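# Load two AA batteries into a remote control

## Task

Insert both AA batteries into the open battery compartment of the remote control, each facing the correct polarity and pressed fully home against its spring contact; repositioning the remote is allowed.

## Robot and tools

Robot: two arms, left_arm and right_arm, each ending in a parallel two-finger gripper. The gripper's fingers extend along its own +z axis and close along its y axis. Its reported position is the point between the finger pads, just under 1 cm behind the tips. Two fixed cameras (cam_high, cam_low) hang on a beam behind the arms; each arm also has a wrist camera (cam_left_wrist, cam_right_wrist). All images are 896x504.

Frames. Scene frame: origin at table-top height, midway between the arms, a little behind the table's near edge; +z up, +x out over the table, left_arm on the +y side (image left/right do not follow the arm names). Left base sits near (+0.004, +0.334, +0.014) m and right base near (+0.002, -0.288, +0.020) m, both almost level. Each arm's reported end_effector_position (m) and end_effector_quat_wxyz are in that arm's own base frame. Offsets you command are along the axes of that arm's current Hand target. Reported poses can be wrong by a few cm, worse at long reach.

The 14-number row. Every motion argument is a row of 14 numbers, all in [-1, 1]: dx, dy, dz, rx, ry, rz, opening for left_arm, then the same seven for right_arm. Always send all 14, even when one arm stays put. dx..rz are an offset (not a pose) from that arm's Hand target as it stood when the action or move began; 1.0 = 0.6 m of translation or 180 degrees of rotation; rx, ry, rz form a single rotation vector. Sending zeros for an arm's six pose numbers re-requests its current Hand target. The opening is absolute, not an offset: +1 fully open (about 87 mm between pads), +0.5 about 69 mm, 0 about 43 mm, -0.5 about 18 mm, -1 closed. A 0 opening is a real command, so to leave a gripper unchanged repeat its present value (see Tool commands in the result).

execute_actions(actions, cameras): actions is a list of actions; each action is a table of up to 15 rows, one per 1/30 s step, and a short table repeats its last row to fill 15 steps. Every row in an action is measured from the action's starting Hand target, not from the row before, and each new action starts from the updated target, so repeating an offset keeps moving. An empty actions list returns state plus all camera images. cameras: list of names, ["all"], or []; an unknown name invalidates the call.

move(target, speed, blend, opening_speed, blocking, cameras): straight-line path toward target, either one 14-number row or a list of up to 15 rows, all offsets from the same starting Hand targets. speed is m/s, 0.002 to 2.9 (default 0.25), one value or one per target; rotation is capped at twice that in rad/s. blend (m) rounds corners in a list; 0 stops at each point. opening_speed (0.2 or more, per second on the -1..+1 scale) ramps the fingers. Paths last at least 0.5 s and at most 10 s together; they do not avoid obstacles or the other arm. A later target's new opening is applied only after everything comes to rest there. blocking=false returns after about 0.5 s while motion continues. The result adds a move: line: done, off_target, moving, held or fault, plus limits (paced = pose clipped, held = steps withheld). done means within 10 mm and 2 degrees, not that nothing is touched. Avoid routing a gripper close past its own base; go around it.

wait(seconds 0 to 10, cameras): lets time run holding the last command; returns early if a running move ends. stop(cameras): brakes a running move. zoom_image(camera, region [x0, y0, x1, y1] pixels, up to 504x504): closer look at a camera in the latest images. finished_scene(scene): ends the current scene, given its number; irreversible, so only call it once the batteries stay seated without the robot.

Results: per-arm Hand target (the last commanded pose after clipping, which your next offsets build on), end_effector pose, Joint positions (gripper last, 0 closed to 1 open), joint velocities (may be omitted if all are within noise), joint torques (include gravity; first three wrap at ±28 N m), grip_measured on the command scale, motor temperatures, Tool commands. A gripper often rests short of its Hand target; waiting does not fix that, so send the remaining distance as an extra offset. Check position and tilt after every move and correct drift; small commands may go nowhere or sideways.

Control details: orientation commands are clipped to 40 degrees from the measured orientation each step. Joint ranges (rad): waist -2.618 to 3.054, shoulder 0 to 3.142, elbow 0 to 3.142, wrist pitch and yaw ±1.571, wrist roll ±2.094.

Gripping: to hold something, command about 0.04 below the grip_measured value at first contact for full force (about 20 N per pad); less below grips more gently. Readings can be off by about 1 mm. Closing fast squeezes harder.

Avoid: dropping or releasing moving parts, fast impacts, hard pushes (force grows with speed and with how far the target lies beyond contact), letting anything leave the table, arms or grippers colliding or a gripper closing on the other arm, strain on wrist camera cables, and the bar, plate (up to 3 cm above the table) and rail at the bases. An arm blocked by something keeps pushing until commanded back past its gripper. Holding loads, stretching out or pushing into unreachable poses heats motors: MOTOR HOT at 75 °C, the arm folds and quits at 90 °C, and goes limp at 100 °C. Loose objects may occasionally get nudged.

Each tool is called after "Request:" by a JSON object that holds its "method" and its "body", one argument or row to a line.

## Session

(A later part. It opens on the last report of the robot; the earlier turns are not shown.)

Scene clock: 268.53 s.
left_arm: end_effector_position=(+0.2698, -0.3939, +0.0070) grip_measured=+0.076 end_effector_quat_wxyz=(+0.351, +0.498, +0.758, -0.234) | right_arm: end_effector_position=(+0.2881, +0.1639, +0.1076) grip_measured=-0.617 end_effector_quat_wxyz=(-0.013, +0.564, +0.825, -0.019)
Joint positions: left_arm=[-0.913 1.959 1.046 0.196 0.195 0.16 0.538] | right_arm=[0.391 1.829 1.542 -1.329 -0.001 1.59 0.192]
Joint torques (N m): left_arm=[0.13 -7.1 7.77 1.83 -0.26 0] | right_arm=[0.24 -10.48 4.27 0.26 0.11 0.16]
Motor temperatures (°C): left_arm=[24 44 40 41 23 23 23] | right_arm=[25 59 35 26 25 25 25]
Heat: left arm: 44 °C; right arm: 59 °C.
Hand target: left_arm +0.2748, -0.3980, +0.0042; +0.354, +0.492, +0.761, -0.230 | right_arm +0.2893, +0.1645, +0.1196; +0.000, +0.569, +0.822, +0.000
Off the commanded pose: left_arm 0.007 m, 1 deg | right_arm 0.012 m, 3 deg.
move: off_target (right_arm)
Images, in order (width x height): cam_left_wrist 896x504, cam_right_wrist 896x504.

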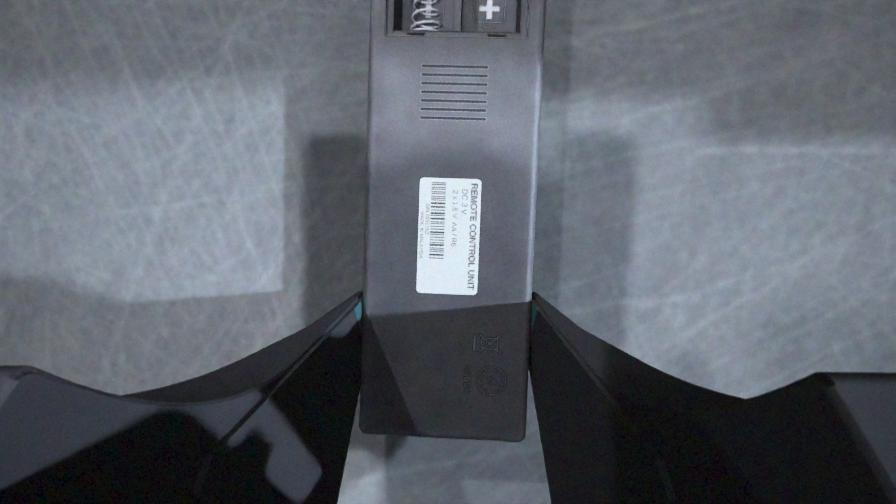

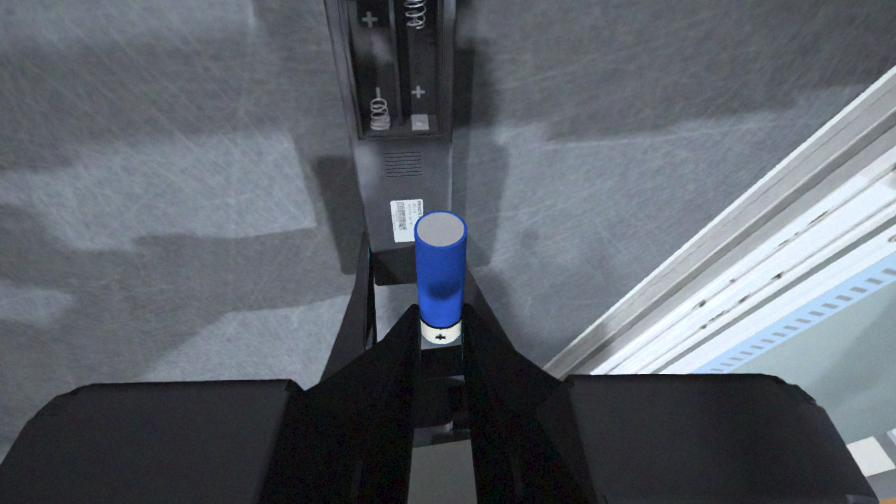

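Request:
{"method": "move", "body": {
  "target": [
    [0,0,0,0,0,0,0.03,-0.0233,0.0083,0.1177,0,0.15,0,-0.73]
  ],
  "speed": 0.15,
  "cameras": ["cam_left_wrist","cam_right_wrist"]
}}

Request:
{"method": "zoom_image", "body": {
  "camera": "cam_right_wrist",
  "region": [340, 0, 560, 360]
}}

Scene clock: 293.70 s.
left_arm: end_effector_position=(+0.2698, -0.3939, +0.0070) grip_measured=+0.076 end_effector_quat_wxyz=(+0.351, +0.498, +0.758, -0.234) | right_arm: end_effector_position=(+0.2991, +0.1522, +0.0521) grip_measured=-0.617 end_effector_quat_wxyz=(-0.185, +0.556, +0.800, +0.130)
Joint positions: left_arm=[-0.913 1.959 1.046 0.196 0.195 0.16 0.538] | right_arm=[0.131 1.942 1.318 -1.053 -0.445 1.321 0.192]
Joint torques (N m): left_arm=[0.2 -7.12 7.76 1.82 -0.25 0.01] | right_arm=[-0.05 -6.09 4.11 0.12 -0.32 -0.1]
Motor temperatures (°C): left_arm=[24 45 41 41 23 23 23] | right_arm=[25 58 34 26 25 25 25]
Heat: left arm: 45 °C; right arm: 58 °C.
Hand target: left_arm +0.2748, -0.3980, +0.0042; +0.354, +0.492, +0.761, -0.230 | right_arm +0.2988, +0.1531, +0.0489; -0.192, +0.553, +0.799, +0.133
Off the commanded pose: left_arm 0.007 m, 1 deg | right_arm 0.003 m, 1 deg.
move: done
Images, in order (width x height): cam_left_wrist 896x504, cam_right_wrist 896x504.

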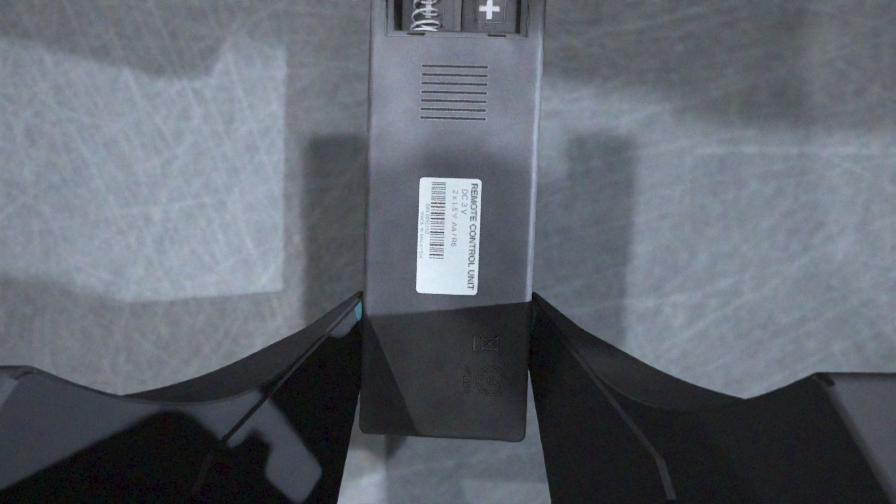

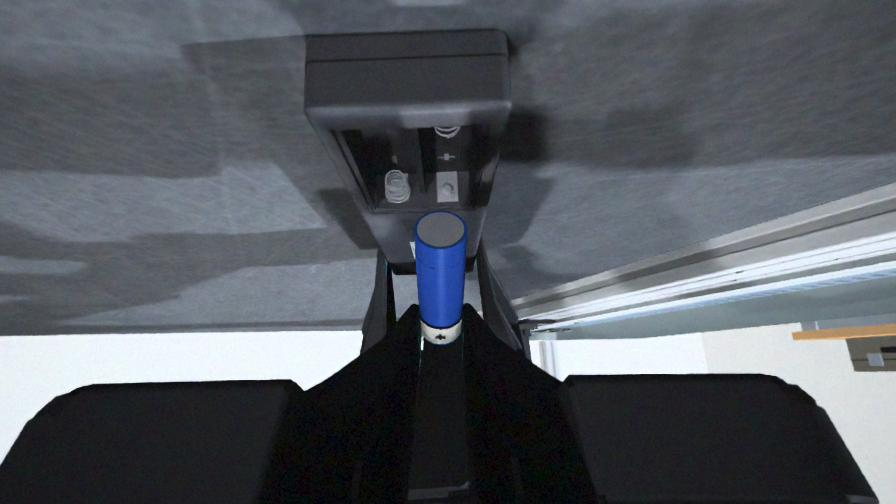

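Scaled by 1.400 from the camera's 896x504 image, which has a finer 1280x720 frame.

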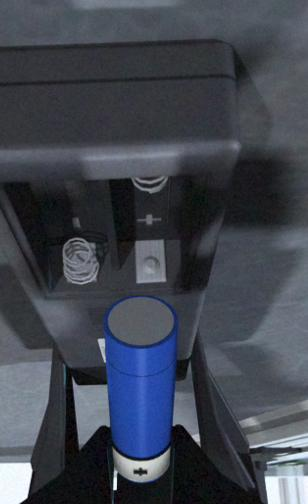

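Request:
{"method": "move", "body": {
  "target": [
    [0,0,0,0,0,0,0.03,-0.0189,-0.0045,0.0371,0,0,0,-0.73]
  ],
  "speed": 0.1,
  "cameras": ["cam_left_wrist","cam_right_wrist"]
}}

Request:
{"method": "zoom_image", "body": {
  "camera": "cam_right_wrist",
  "region": [300, 100, 580, 360]
}}

Scene clock: 309.90 s.
left_arm: end_effector_position=(+0.2699, -0.3940, +0.0071) grip_measured=+0.076 end_effector_quat_wxyz=(+0.351, +0.498, +0.758, -0.234) | right_arm: end_effector_position=(+0.2973, +0.1524, +0.0283) grip_measured=-0.617 end_effector_quat_wxyz=(-0.185, +0.555, +0.800, +0.132)
Joint positions: left_arm=[-0.913 1.959 1.046 0.196 0.195 0.16 0.538] | right_arm=[0.131 1.973 1.256 -0.959 -0.448 1.319 0.192]
Joint torques (N m): left_arm=[0.2 -7.1 7.79 1.82 -0.25 0.01] | right_arm=[-0.23 -6.01 3.78 0.14 -0.28 -0.1]
Motor temperatures (°C): left_arm=[24 46 41 41 23 23 23] | right_arm=[25 55 34 26 25 25 25]
Heat: left arm: 46 °C; right arm: 55 °C.
Hand target: left_arm +0.2749, -0.3980, +0.0043; +0.355, +0.492, +0.761, -0.230 | right_arm +0.2963, +0.1522, +0.0240; -0.192, +0.553, +0.799, +0.133
Off the commanded pose: left_arm 0.007 m, 1 deg | right_arm 0.005 m, 1 deg.
move: done
Images, in order (width x height): cam_left_wrist 896x504, cam_right_wrist 896x504.

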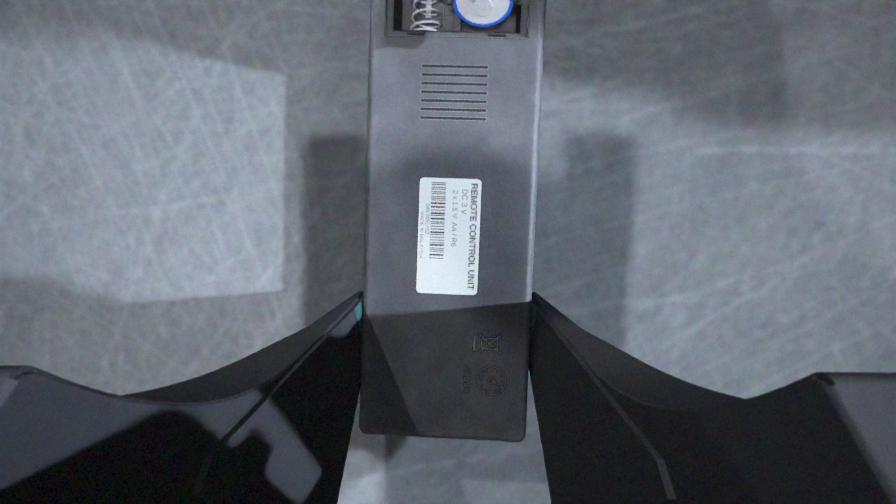

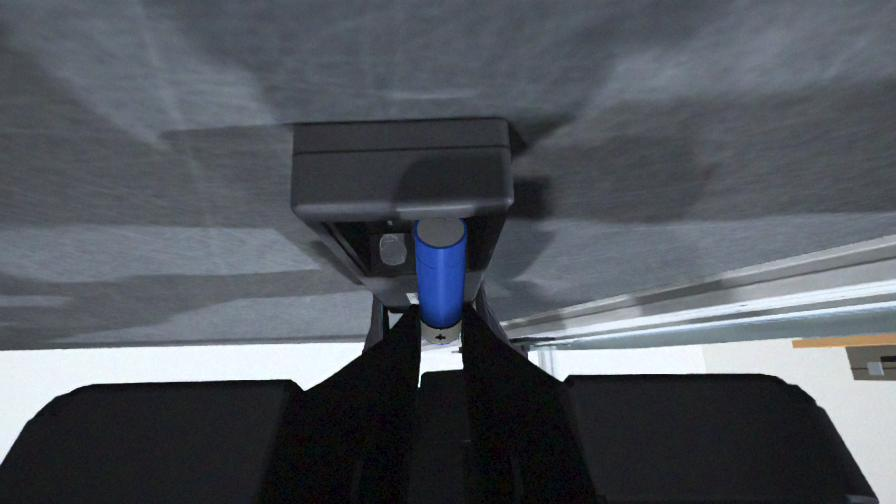

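Scaled by 1.800 from the camera's 896x504 image, which has a finer 1280x720 frame.

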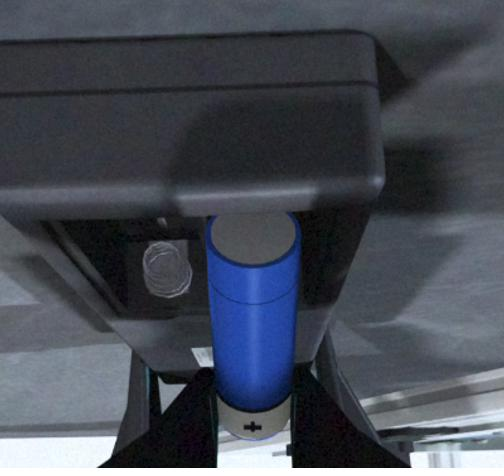

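Request:
{"method": "move", "body": {
  "target": [
    [0,0,0,0,0,0,0.03,0,-0.006,0,0,0,0,-0.73],
    [0,0,0,0,0,0,0.03,-0.0091,-0.006,0.0178,0,0,0,-0.73]
  ],
  "speed": 0.06,
  "cameras": ["cam_left_wrist","cam_right_wrist"]
}}

Request:
{"method": "zoom_image", "body": {
  "camera": "cam_right_wrist",
  "region": [300, 100, 580, 360]
}}

Request:
{"method": "zoom_image", "body": {
  "camera": "cam_left_wrist",
  "region": [340, 0, 580, 120]
}}

Scene clock: 340.63 s.
left_arm: end_effector_position=(+0.2699, -0.3940, +0.0071) grip_measured=+0.076 end_effector_quat_wxyz=(+0.351, +0.498, +0.758, -0.234) | right_arm: end_effector_position=(+0.2947, +0.1521, +0.0205) grip_measured=-0.617 end_effector_quat_wxyz=(-0.187, +0.555, +0.799, +0.137)
Joint positions: left_arm=[-0.913 1.959 1.046 0.196 0.195 0.16 0.538] | right_arm=[0.127 1.977 1.224 -0.92 -0.457 1.316 0.192]
Joint torques (N m): left_arm=[0.17 -7.1 7.83 1.81 -0.26 0] | right_arm=[-0.1 -5.42 3.3 0.24 -0.17 -0.1]
Motor temperatures (°C): left_arm=[24 46 41 41 23 23 23] | right_arm=[25 49 33 25 25 25 25]
Heat: left arm: 46 °C; right arm: 49 °C.
Hand target: left_arm +0.2749, -0.3980, +0.0043; +0.355, +0.492, +0.761, -0.230 | right_arm +0.2929, +0.1509, +0.0120; -0.192, +0.554, +0.799, +0.133
Off the commanded pose: left_arm 0.007 m, 1 deg | right_arm 0.009 m, 1 deg.
move: done
Images, in order (width x height): cam_left_wrist 896x504, cam_right_wrist 896x504.

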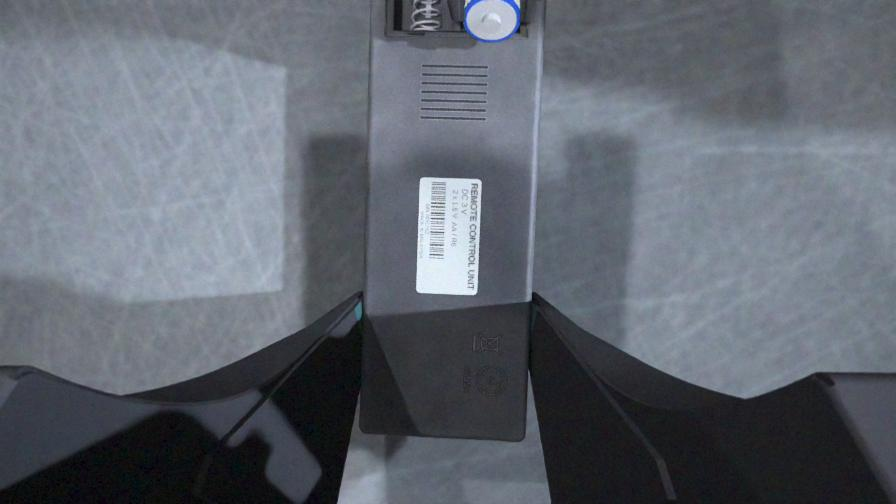

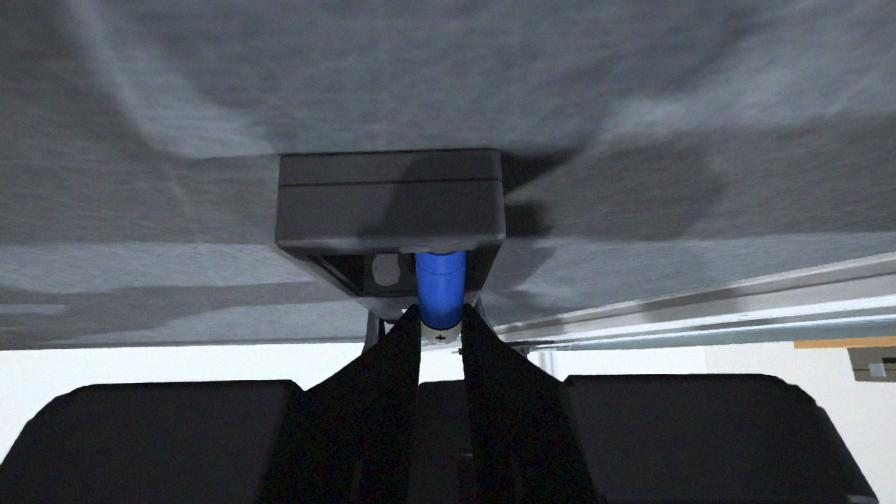

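Scaled by 1.800 from the camera's 896x504 image, which has a finer 1280x720 frame.

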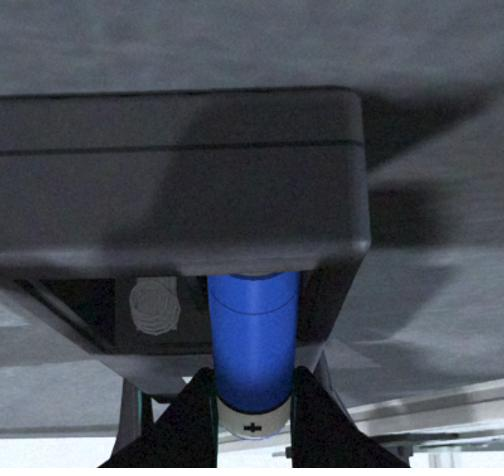

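Scaled by 2.100 from the camera's 896x504 image, which has a finer 1280x720 frame.

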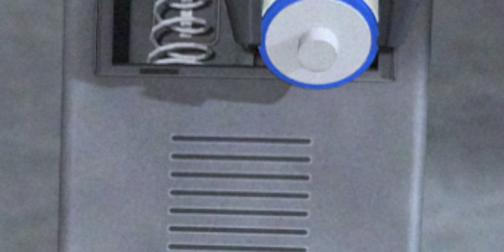

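Request:
{"method": "move", "body": {
  "target": [
    [0,0,0,0,0,0,0.03,-0.0371,-0.002,-0.0189,0,0,0,-0.75]
  ],
  "speed": 0.05,
  "cameras": ["cam_left_wrist","cam_right_wrist"]
}}

Request:
{"method": "zoom_image", "body": {
  "camera": "cam_left_wrist",
  "region": [340, 0, 580, 120]
}}

Request:
{"method": "zoom_image", "body": {
  "camera": "cam_right_wrist",
  "region": [300, 100, 580, 360]
}}

Scene clock: 353.83 s.
left_arm: end_effector_position=(+0.2696, -0.3981, +0.0075) grip_measured=+0.076 end_effector_quat_wxyz=(+0.355, +0.499, +0.754, -0.236) | right_arm: end_effector_position=(+0.2957, +0.1407, +0.0231) grip_measured=-0.617 end_effector_quat_wxyz=(-0.209, +0.548, +0.795, +0.155)
Joint positions: left_arm=[-0.918 1.966 1.049 0.212 0.195 0.16 0.538] | right_arm=[0.07 2.002 1.238 -0.954 -0.507 1.239 0.192]
Joint torques (N m): left_arm=[0.66 -7.76 7.61 1.68 -0.26 0] | right_arm=[-1.57 -5.44 5.12 0 0.52 -0.1]
Heat: left arm: 46 °C; right arm: 47 °C.
Hand target: left_arm +0.2749, -0.3980, +0.0043; +0.355, +0.492, +0.761, -0.230 | right_arm +0.3005, +0.1271, +0.0119; -0.192, +0.553, +0.799, +0.133
Off the commanded pose: left_arm 0.006 m, 1 deg | right_arm 0.018 m, 3 deg.
move: off_target (right_arm)
Images, in order (width x height): cam_left_wrist 896x504, cam_right_wrist 896x504.

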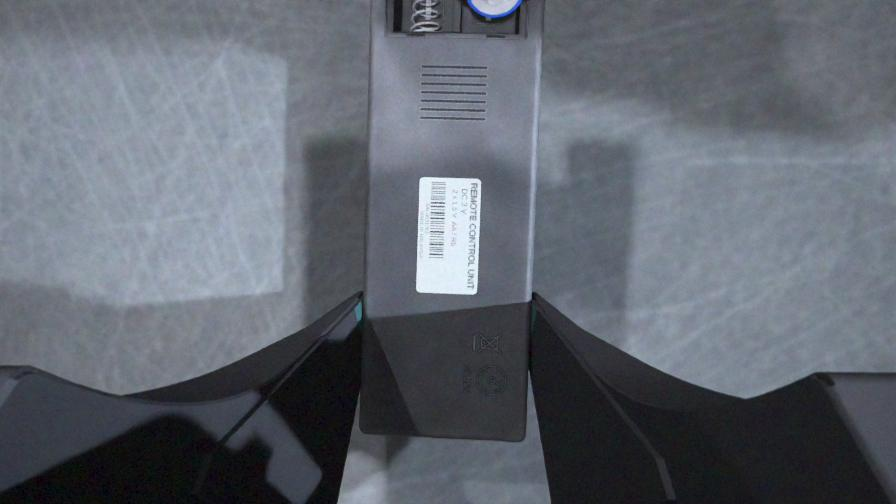

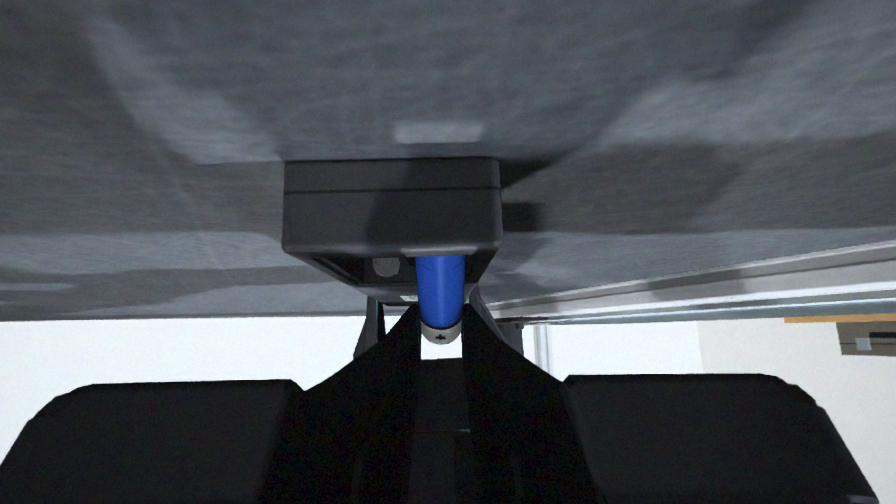

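Scaled by 2.100 from the camera's 896x504 image, which has a finer 1280x720 frame.

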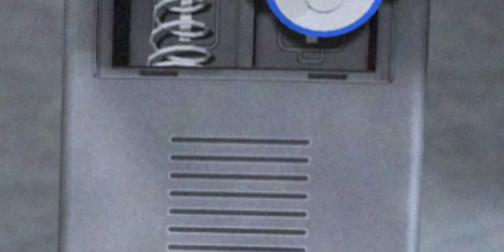

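Scaled by 1.800 from the camera's 896x504 image, which has a finer 1280x720 frame.

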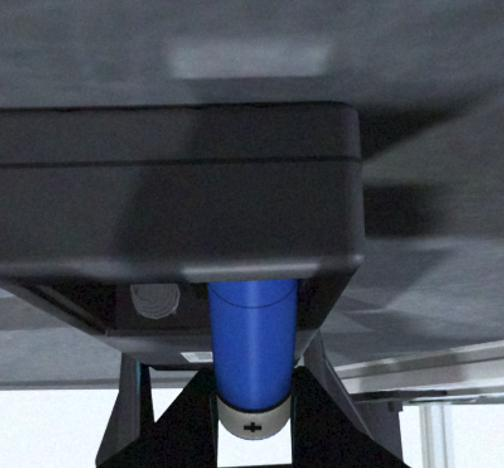

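Request:
{"method": "move", "body": {
  "target": [
    [0,0,0,0,0,0,0.0,-0.0371,0,-0.0189,0,0,0,-0.78]
  ],
  "speed": 0.05,
  "cameras": ["cam_left_wrist","cam_right_wrist"]
}}

Request:
{"method": "zoom_image", "body": {
  "camera": "cam_left_wrist",
  "region": [340, 0, 580, 120]
}}

Scene clock: 368.13 s.
left_arm: end_effector_position=(+0.2711, -0.4078, +0.0160) grip_measured=+0.075 end_effector_quat_wxyz=(+0.370, +0.500, +0.743, -0.247) | right_arm: end_effector_position=(+0.2996, +0.1255, +0.0270) grip_measured=-0.617 end_effector_quat_wxyz=(-0.226, +0.546, +0.790, +0.162)
Joint positions: left_arm=[-0.925 1.966 1.058 0.243 0.202 0.16 0.537] | right_arm=[0.012 2.038 1.286 -1.022 -0.53 1.165 0.192]
Joint torques (N m): left_arm=[1.24 -7.94 6.74 1.4 -0.36 -0.01] | right_arm=[-2.7 -5.85 5.5 0.07 0.9 -0.1]
Heat: left arm: 46 °C; right arm: 47 °C.
Hand target: left_arm +0.2748, -0.3980, +0.0042; +0.355, +0.492, +0.761, -0.230 | right_arm +0.3093, +0.1037, +0.0119; -0.192, +0.554, +0.799, +0.133
Off the commanded pose: left_arm 0.016 m, 3 deg | right_arm 0.028 m, 5 deg.
move: off_target (left_arm, right_arm)
Images, in order (width x height): cam_left_wrist 896x504, cam_right_wrist 896x504.

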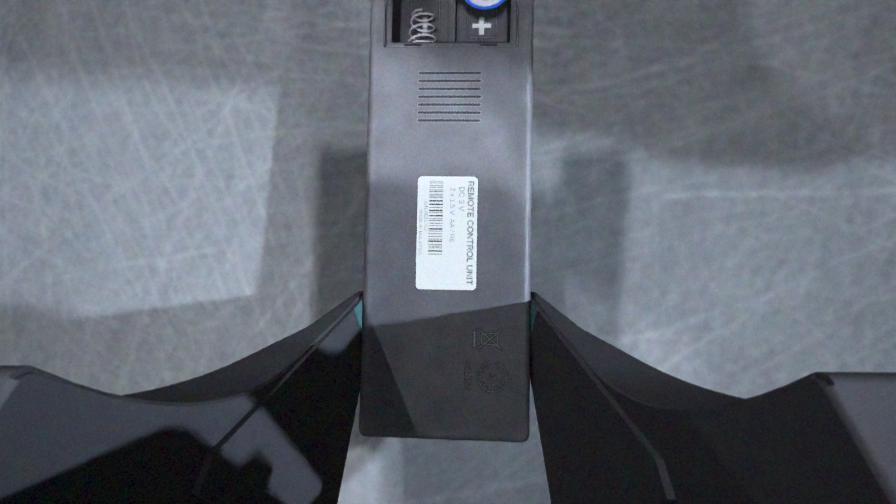

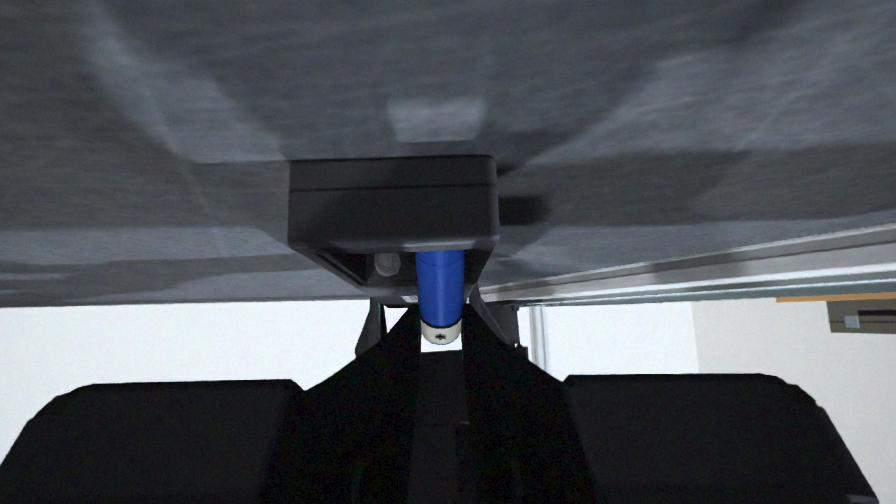

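Scaled by 2.100 from the camera's 896x504 image, which has a finer 1280x720 frame.

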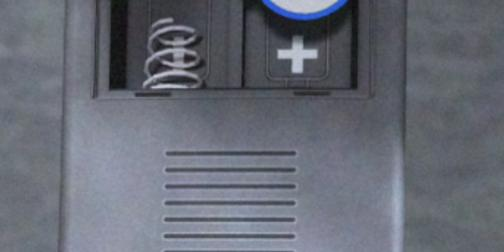

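Request:
{"method": "move", "body": {
  "target": [
    [0.0368,0,-0.0127,0,0,0,0.0,0,0,0,0,0,0,-0.78]
  ],
  "speed": 0.05,
  "cameras": ["cam_left_wrist","cam_right_wrist"]
}}

Request:
{"method": "zoom_image", "body": {
  "camera": "cam_left_wrist",
  "region": [340, 0, 580, 120]
}}

Scene clock: 377.63 s.
left_arm: end_effector_position=(+0.2673, -0.4043, +0.0088) grip_measured=+0.075 end_effector_quat_wxyz=(+0.383, +0.498, +0.735, -0.254) | right_arm: end_effector_position=(+0.2968, +0.1263, +0.0289) grip_measured=-0.617 end_effector_quat_wxyz=(-0.234, +0.546, +0.788, +0.161)
Joint positions: left_arm=[-0.925 1.966 0.989 0.347 0.208 0.16 0.537] | right_arm=[0.012 2.038 1.286 -1.037 -0.538 1.164 0.192]
Joint torques (N m): left_arm=[2.24 -9.95 3.92 1.19 -0.3 0.07] | right_arm=[-2.7 -5.89 5.55 0.18 0.98 -0.1]
Heat: left arm: 46 °C; right arm: 46 °C.
Hand target: left_arm +0.2666, -0.3798, -0.0078; +0.355, +0.492, +0.761, -0.230 | right_arm +0.3093, +0.1037, +0.0120; -0.192, +0.553, +0.799, +0.133
Off the commanded pose: left_arm 0.030 m, 5 deg | right_arm 0.031 m, 6 deg.
move: off_target (left_arm, right_arm)
Images, in order (width x height): cam_left_wrist 896x504, cam_right_wrist 896x504.

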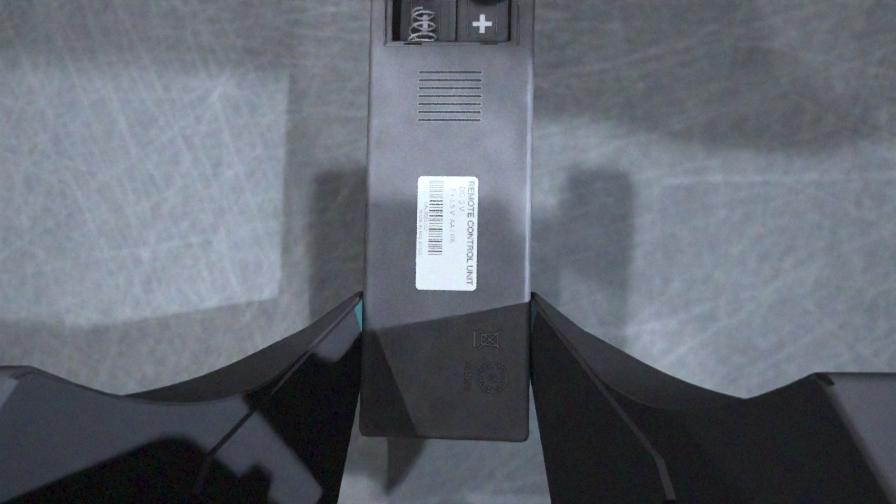

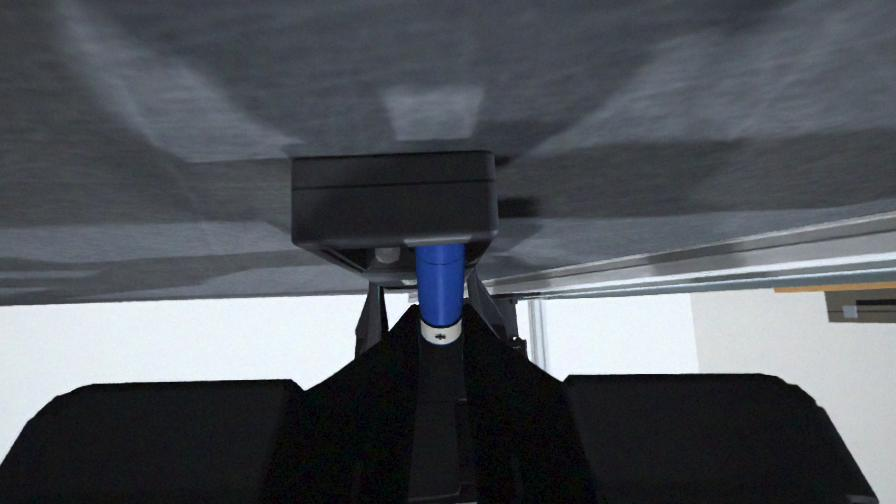

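Scaled by 2.100 from the camera's 896x504 image, which has a finer 1280x720 frame.

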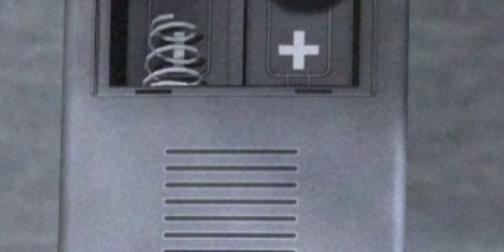

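Request:
{"method": "move", "body": {
  "target": [
    [-0.0368,0,0.0127,0,0,0,0.0,0.0833,0,0.02,0,0.035,0,-0.78]
  ],
  "speed": 0.08,
  "cameras": ["cam_left_wrist","cam_right_wrist"]
}}

Request:
{"method": "zoom_image", "body": {
  "camera": "cam_right_wrist",
  "region": [300, 100, 580, 360]
}}

Scene clock: 402.77 s.
left_arm: end_effector_position=(+0.2669, -0.4008, +0.0077) grip_measured=+0.074 end_effector_quat_wxyz=(+0.358, +0.500, +0.751, -0.241) | right_arm: end_effector_position=(+0.2915, +0.1466, +0.0232) grip_measured=-0.617 end_effector_quat_wxyz=(-0.241, +0.547, +0.786, +0.158)
Joint positions: left_arm=[-0.925 1.966 1.041 0.231 0.199 0.157 0.537] | right_arm=[0.071 2.038 1.257 -0.989 -0.553 1.229 0.192]
Joint torques (N m): left_arm=[1.28 -7.79 8.25 1.52 -0.3 0.02] | right_arm=[1.28 -8.53 2.99 0.11 -0.27 0.15]
Heat: left arm: 47 °C; right arm: 46 °C.
Hand target: left_arm +0.2749, -0.3979, +0.0042; +0.354, +0.492, +0.761, -0.230 | right_arm +0.2918, +0.1505, +0.0240; -0.236, +0.545, +0.788, +0.163
Off the commanded pose: left_arm 0.009 m, 2 deg | right_arm 0.004 m, 1 deg.
move: done
Images, in order (width x height): cam_left_wrist 896x504, cam_right_wrist 896x504.

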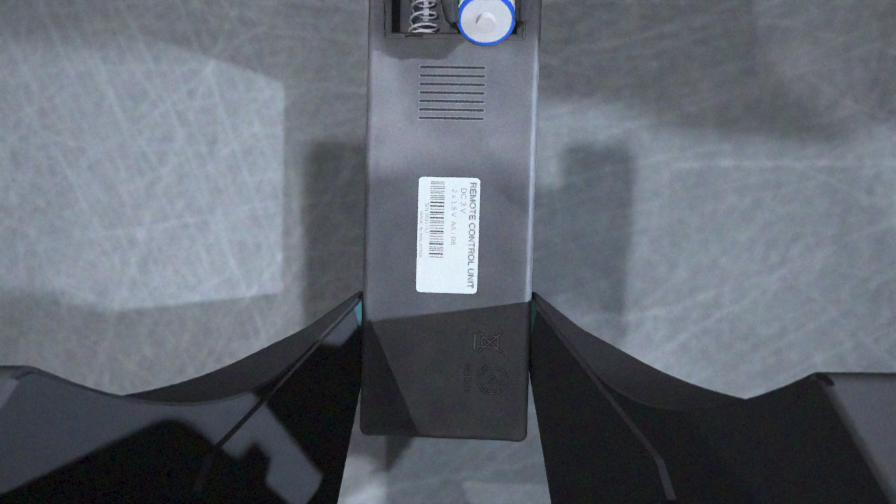

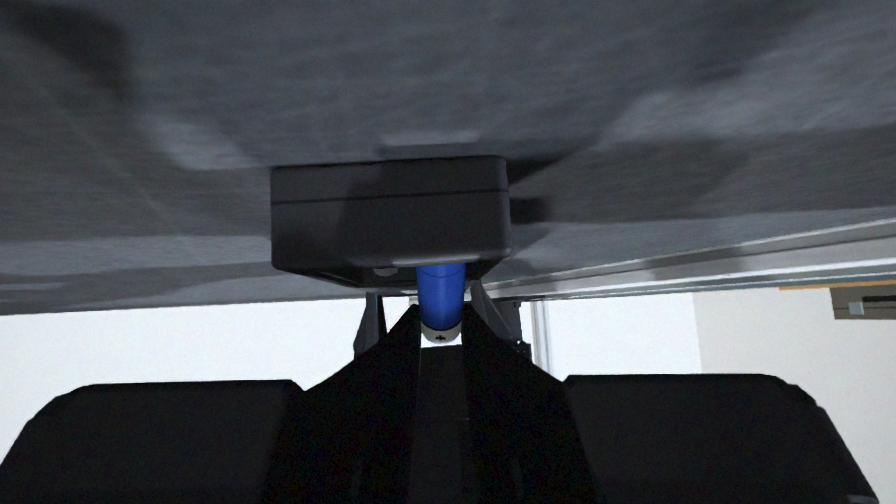

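Scaled by 1.800 from the camera's 896x504 image, which has a finer 1280x720 frame.

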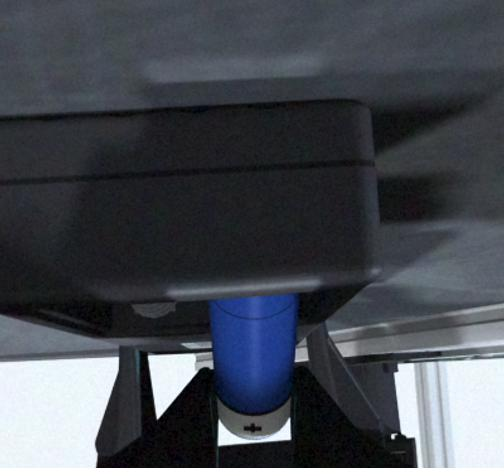

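Request:
{"method": "move", "body": {
  "target": [
    [0,0,0,0,0,0,0.0,-0.0082,-0.002,0.0126,0,0,0,-0.78]
  ],
  "speed": 0.05,
  "cameras": ["cam_right_wrist"]
}}

Request:
{"method": "zoom_image", "body": {
  "camera": "cam_right_wrist",
  "region": [300, 100, 580, 360]
}}

Scene clock: 415.37 s.
left_arm: end_effector_position=(+0.2669, -0.4008, +0.0077) grip_measured=+0.074 end_effector_quat_wxyz=(+0.358, +0.500, +0.751, -0.241) | right_arm: end_effector_position=(+0.2903, +0.1482, +0.0202) grip_measured=-0.617 end_effector_quat_wxyz=(-0.242, +0.546, +0.785, +0.165)
Joint positions: left_arm=[-0.925 1.966 1.041 0.231 0.199 0.157 0.537] | right_arm=[0.071 2.038 1.237 -0.963 -0.565 1.23 0.192]
Joint torques (N m): left_arm=[1.24 -7.76 8.13 1.5 -0.32 0.02] | right_arm=[1.17 -7.27 2.93 0.2 -0.11 0.13]
Heat: left arm: 47 °C; right arm: 47 °C.
Hand target: left_arm +0.2749, -0.3979, +0.0042; +0.355, +0.492, +0.761, -0.230 | right_arm +0.2906, +0.1501, +0.0150; -0.236, +0.545, +0.788, +0.163
Off the commanded pose: left_arm 0.009 m, 2 deg | right_arm 0.006 m, 1 deg.
move: done
Images, in order (width x height): cam_right_wrist 896x504.

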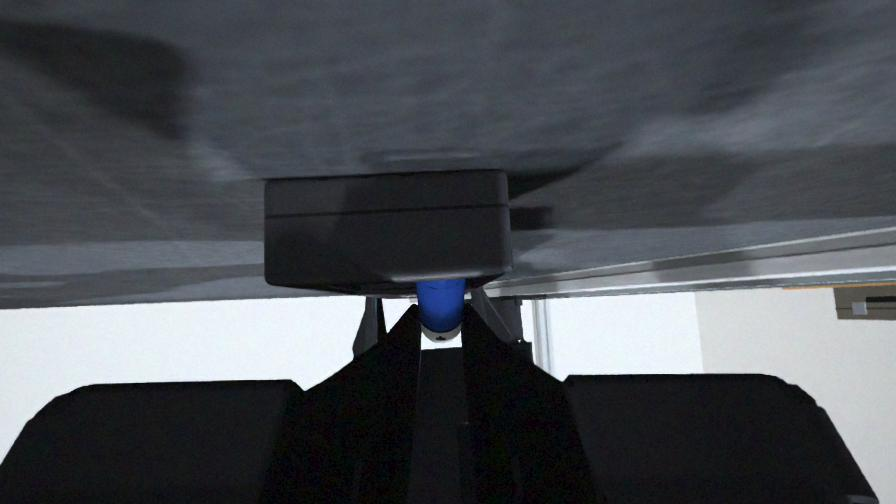

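Scaled by 1.800 from the camera's 896x504 image, which has a finer 1280x720 frame.

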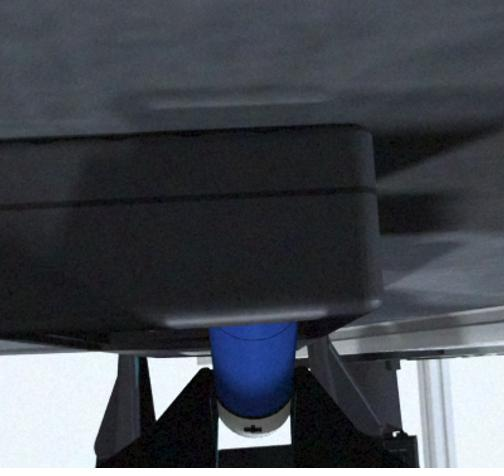

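Request:
{"method": "move", "body": {
  "target": [
    [0.0206,0,-0.0089,0,0,0,-0.05,-0.0675,0,-0.0338,0,0,0,-0.78]
  ],
  "speed": 0.05,
  "cameras": ["cam_left_wrist","cam_right_wrist"]
}}

Request:
{"method": "zoom_image", "body": {
  "camera": "cam_left_wrist",
  "region": [340, 0, 580, 120]
}}

Request:
{"method": "zoom_image", "body": {
  "camera": "cam_right_wrist",
  "region": [300, 100, 580, 360]
}}

Scene clock: 423.60 s.
left_arm: end_effector_position=(+0.2683, -0.4044, +0.0105) grip_measured=+0.074 end_effector_quat_wxyz=(+0.371, +0.499, +0.743, -0.249) | right_arm: end_effector_position=(+0.2969, +0.1280, +0.0266) grip_measured=-0.617 end_effector_quat_wxyz=(-0.268, +0.538, +0.777, +0.187)
Joint positions: left_arm=[-0.924 1.966 1.024 0.282 0.206 0.157 0.537] | right_arm=[-0.012 2.092 1.3 -1.054 -0.614 1.112 0.192]
Joint torques (N m): left_arm=[1.77 -9.42 4.45 1.43 -0.31 0.07] | right_arm=[-2.81 -5.75 5.19 0.03 0.74 -0.1]
Heat: left arm: 47 °C; right arm: 47 °C.
Hand target: left_arm +0.2699, -0.3869, -0.0018; +0.354, +0.492, +0.761, -0.230 | right_arm +0.3065, +0.1080, +0.0096; -0.236, +0.545, +0.788, +0.163
Off the commanded pose: left_arm 0.021 m, 4 deg | right_arm 0.028 m, 5 deg.
move: off_target (left_arm, right_arm)
Images, in order (width x height): cam_left_wrist 896x504, cam_right_wrist 896x504.

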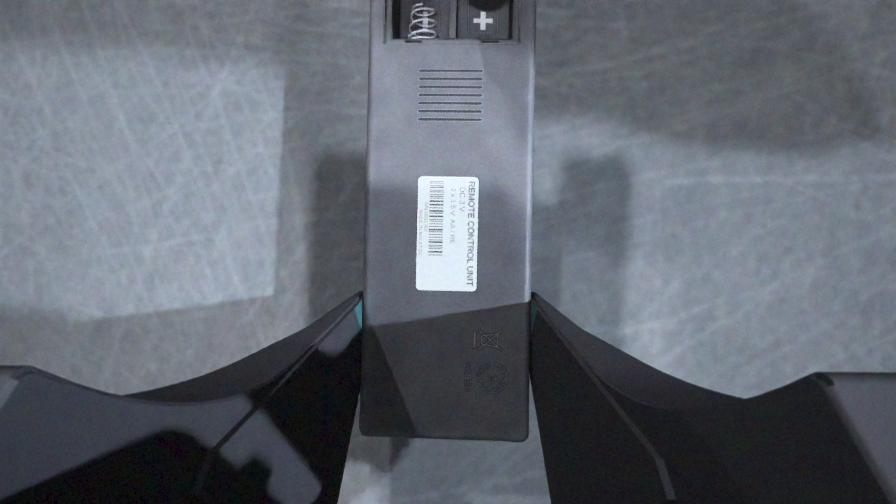

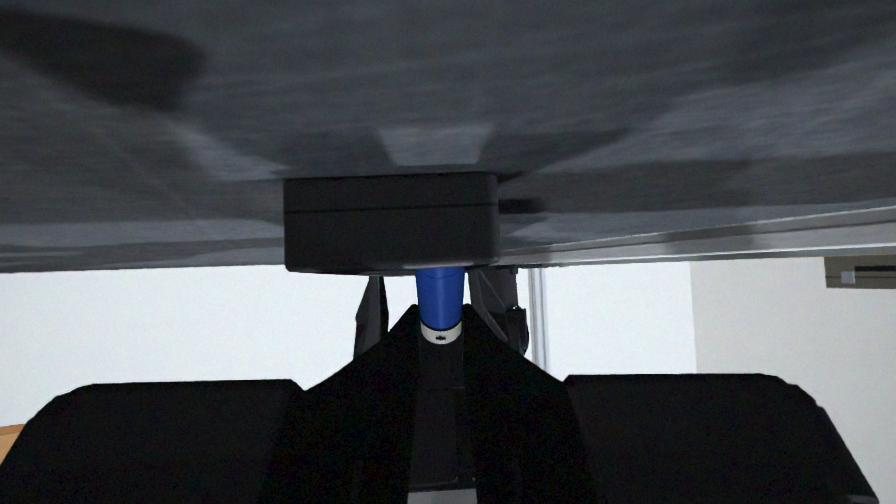

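Scaled by 2.100 from the camera's 896x504 image, which has a finer 1280x720 frame.

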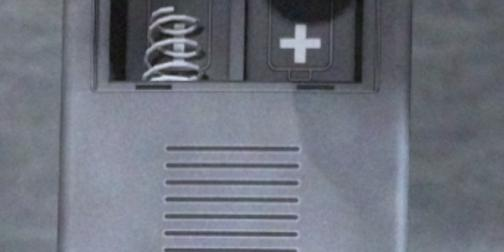

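Scaled by 1.800 from the camera's 896x504 image, which has a finer 1280x720 frame.

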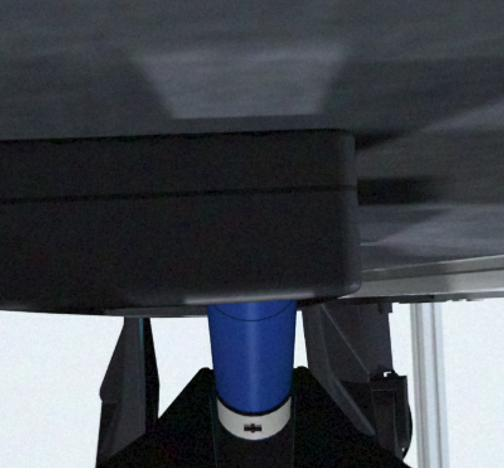

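Request:
{"method": "move", "body": {
  "target": [
    [-0.0206,0,0.0089,0,0,0,-0.05,0.066,0,0.033,0,-0.03,0,-0.76]
  ],
  "speed": 0.08,
  "cameras": ["cam_left_wrist","cam_right_wrist"]
}}

Request:
{"method": "zoom_image", "body": {
  "camera": "cam_left_wrist",
  "region": [340, 0, 580, 120]
}}

Scene clock: 454.97 s.
left_arm: end_effector_position=(+0.2664, -0.4006, +0.0075) grip_measured=+0.074 end_effector_quat_wxyz=(+0.356, +0.500, +0.751, -0.243) | right_arm: end_effector_position=(+0.2901, +0.1457, +0.0172) grip_measured=-0.617 end_effector_quat_wxyz=(-0.216, +0.553, +0.792, +0.140)
Joint positions: left_arm=[-0.923 1.966 1.042 0.227 0.204 0.156 0.537] | right_arm=[0.091 2.013 1.23 -0.953 -0.496 1.268 0.192]
Joint torques (N m): left_arm=[1.09 -7.77 8.02 1.55 -0.37 0.04] | right_arm=[2.33 -8.91 2.63 0.33 0.11 0.29]
Heat: left arm: 48 °C; right arm: 46 °C.
Hand target: left_arm +0.2750, -0.3980, +0.0043; +0.355, +0.492, +0.761, -0.230 | right_arm +0.2910, +0.1491, +0.0149; -0.199, +0.552, +0.798, +0.137
Off the commanded pose: left_arm 0.010 m, 2 deg | right_arm 0.004 m, 2 deg.
move: done
Images, in order (width x height): cam_left_wrist 896x504, cam_right_wrist 896x504.

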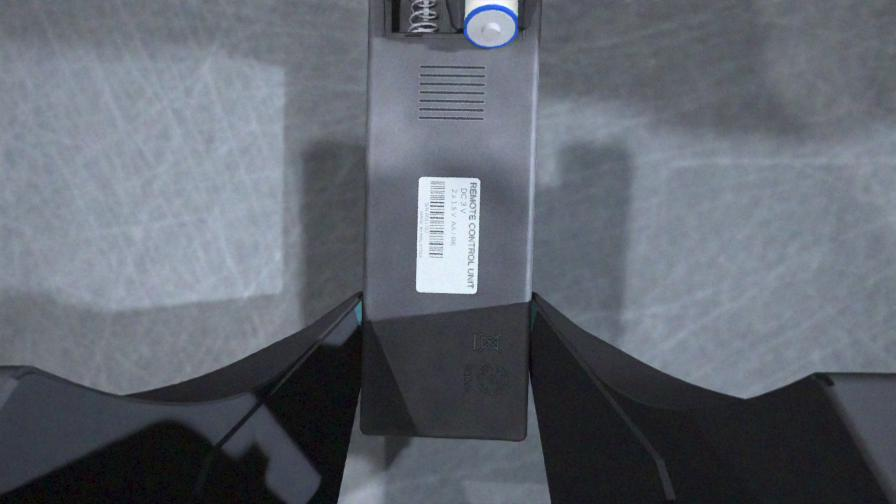

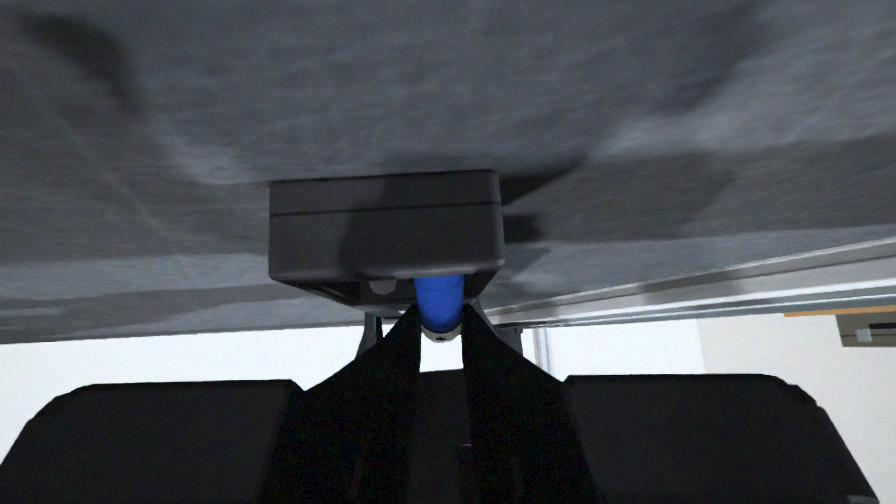

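Scaled by 2.100 from the camera's 896x504 image, which has a finer 1280x720 frame.

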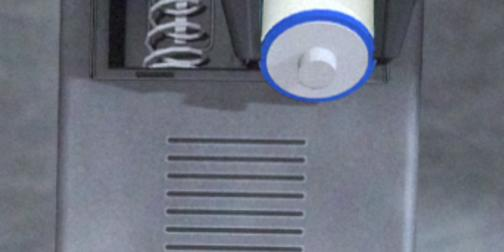

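Request:
{"method": "move", "body": {
  "target": [
    [0,0,0,0,0,0,-0.05,0,0,-0.006,0,0,0,-0.3],
    [0,0,0,0,0,0,-0.05,0,0,-0.09,0,0,0,-0.3]
  ],
  "speed": 0.08,
  "opening_speed": 0.5,
  "cameras": ["cam_left_wrist","cam_right_wrist"]
}}

Request:
{"method": "zoom_image", "body": {
  "camera": "cam_left_wrist",
  "region": [340, 0, 580, 120]
}}

Request:
{"method": "zoom_image", "body": {
  "camera": "cam_right_wrist",
  "region": [300, 50, 580, 330]
}}

Scene clock: 470.20 s.
left_arm: end_effector_position=(+0.2667, -0.4007, +0.0078) grip_measured=+0.074 end_effector_quat_wxyz=(+0.356, +0.500, +0.751, -0.243) | right_arm: end_effector_position=(+0.2950, +0.1278, +0.0482) grip_measured=-0.300 end_effector_quat_wxyz=(-0.218, +0.557, +0.791, +0.126)
Joint positions: left_arm=[-0.923 1.966 1.043 0.227 0.203 0.156 0.537] | right_arm=[0.046 1.988 1.335 -1.124 -0.469 1.224 0.35]
Joint torques (N m): left_arm=[1.11 -7.77 8.02 1.54 -0.35 0.05] | right_arm=[-0.14 -10.81 5.53 -0.28 -0.08 -0.09]
Heat: left arm: 48 °C; right arm: 48 °C.
Hand target: left_arm +0.2750, -0.3980, +0.0043; +0.355, +0.492, +0.761, -0.230 | right_arm +0.2999, +0.1255, +0.0626; -0.199, +0.552, +0.798, +0.137
Off the commanded pose: left_arm 0.009 m, 2 deg | right_arm 0.015 m, 3 deg.
move: off_target (right_arm)
Images, in order (width x height): cam_left_wrist 896x504, cam_right_wrist 896x504.

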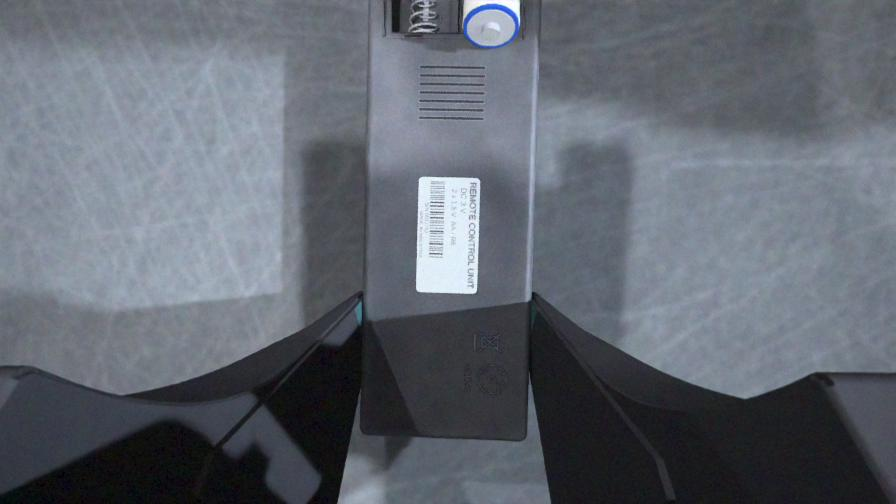

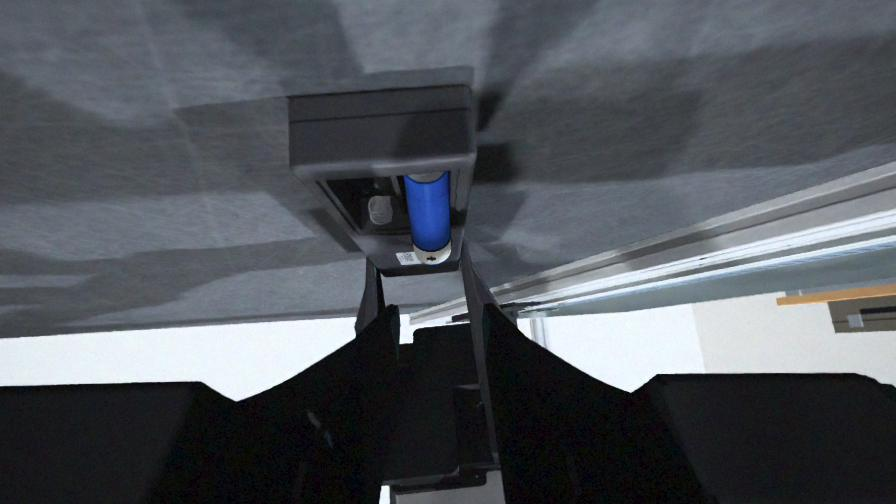

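Scaled by 2.100 from the camera's 896x504 image, which has a finer 1280x720 frame.

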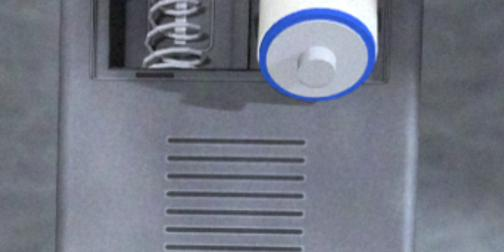

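Scaled by 1.800 from the camera's 896x504 image, which has a finer 1280x720 frame.

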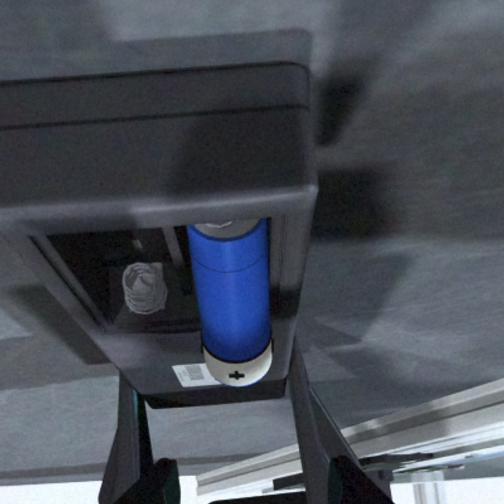

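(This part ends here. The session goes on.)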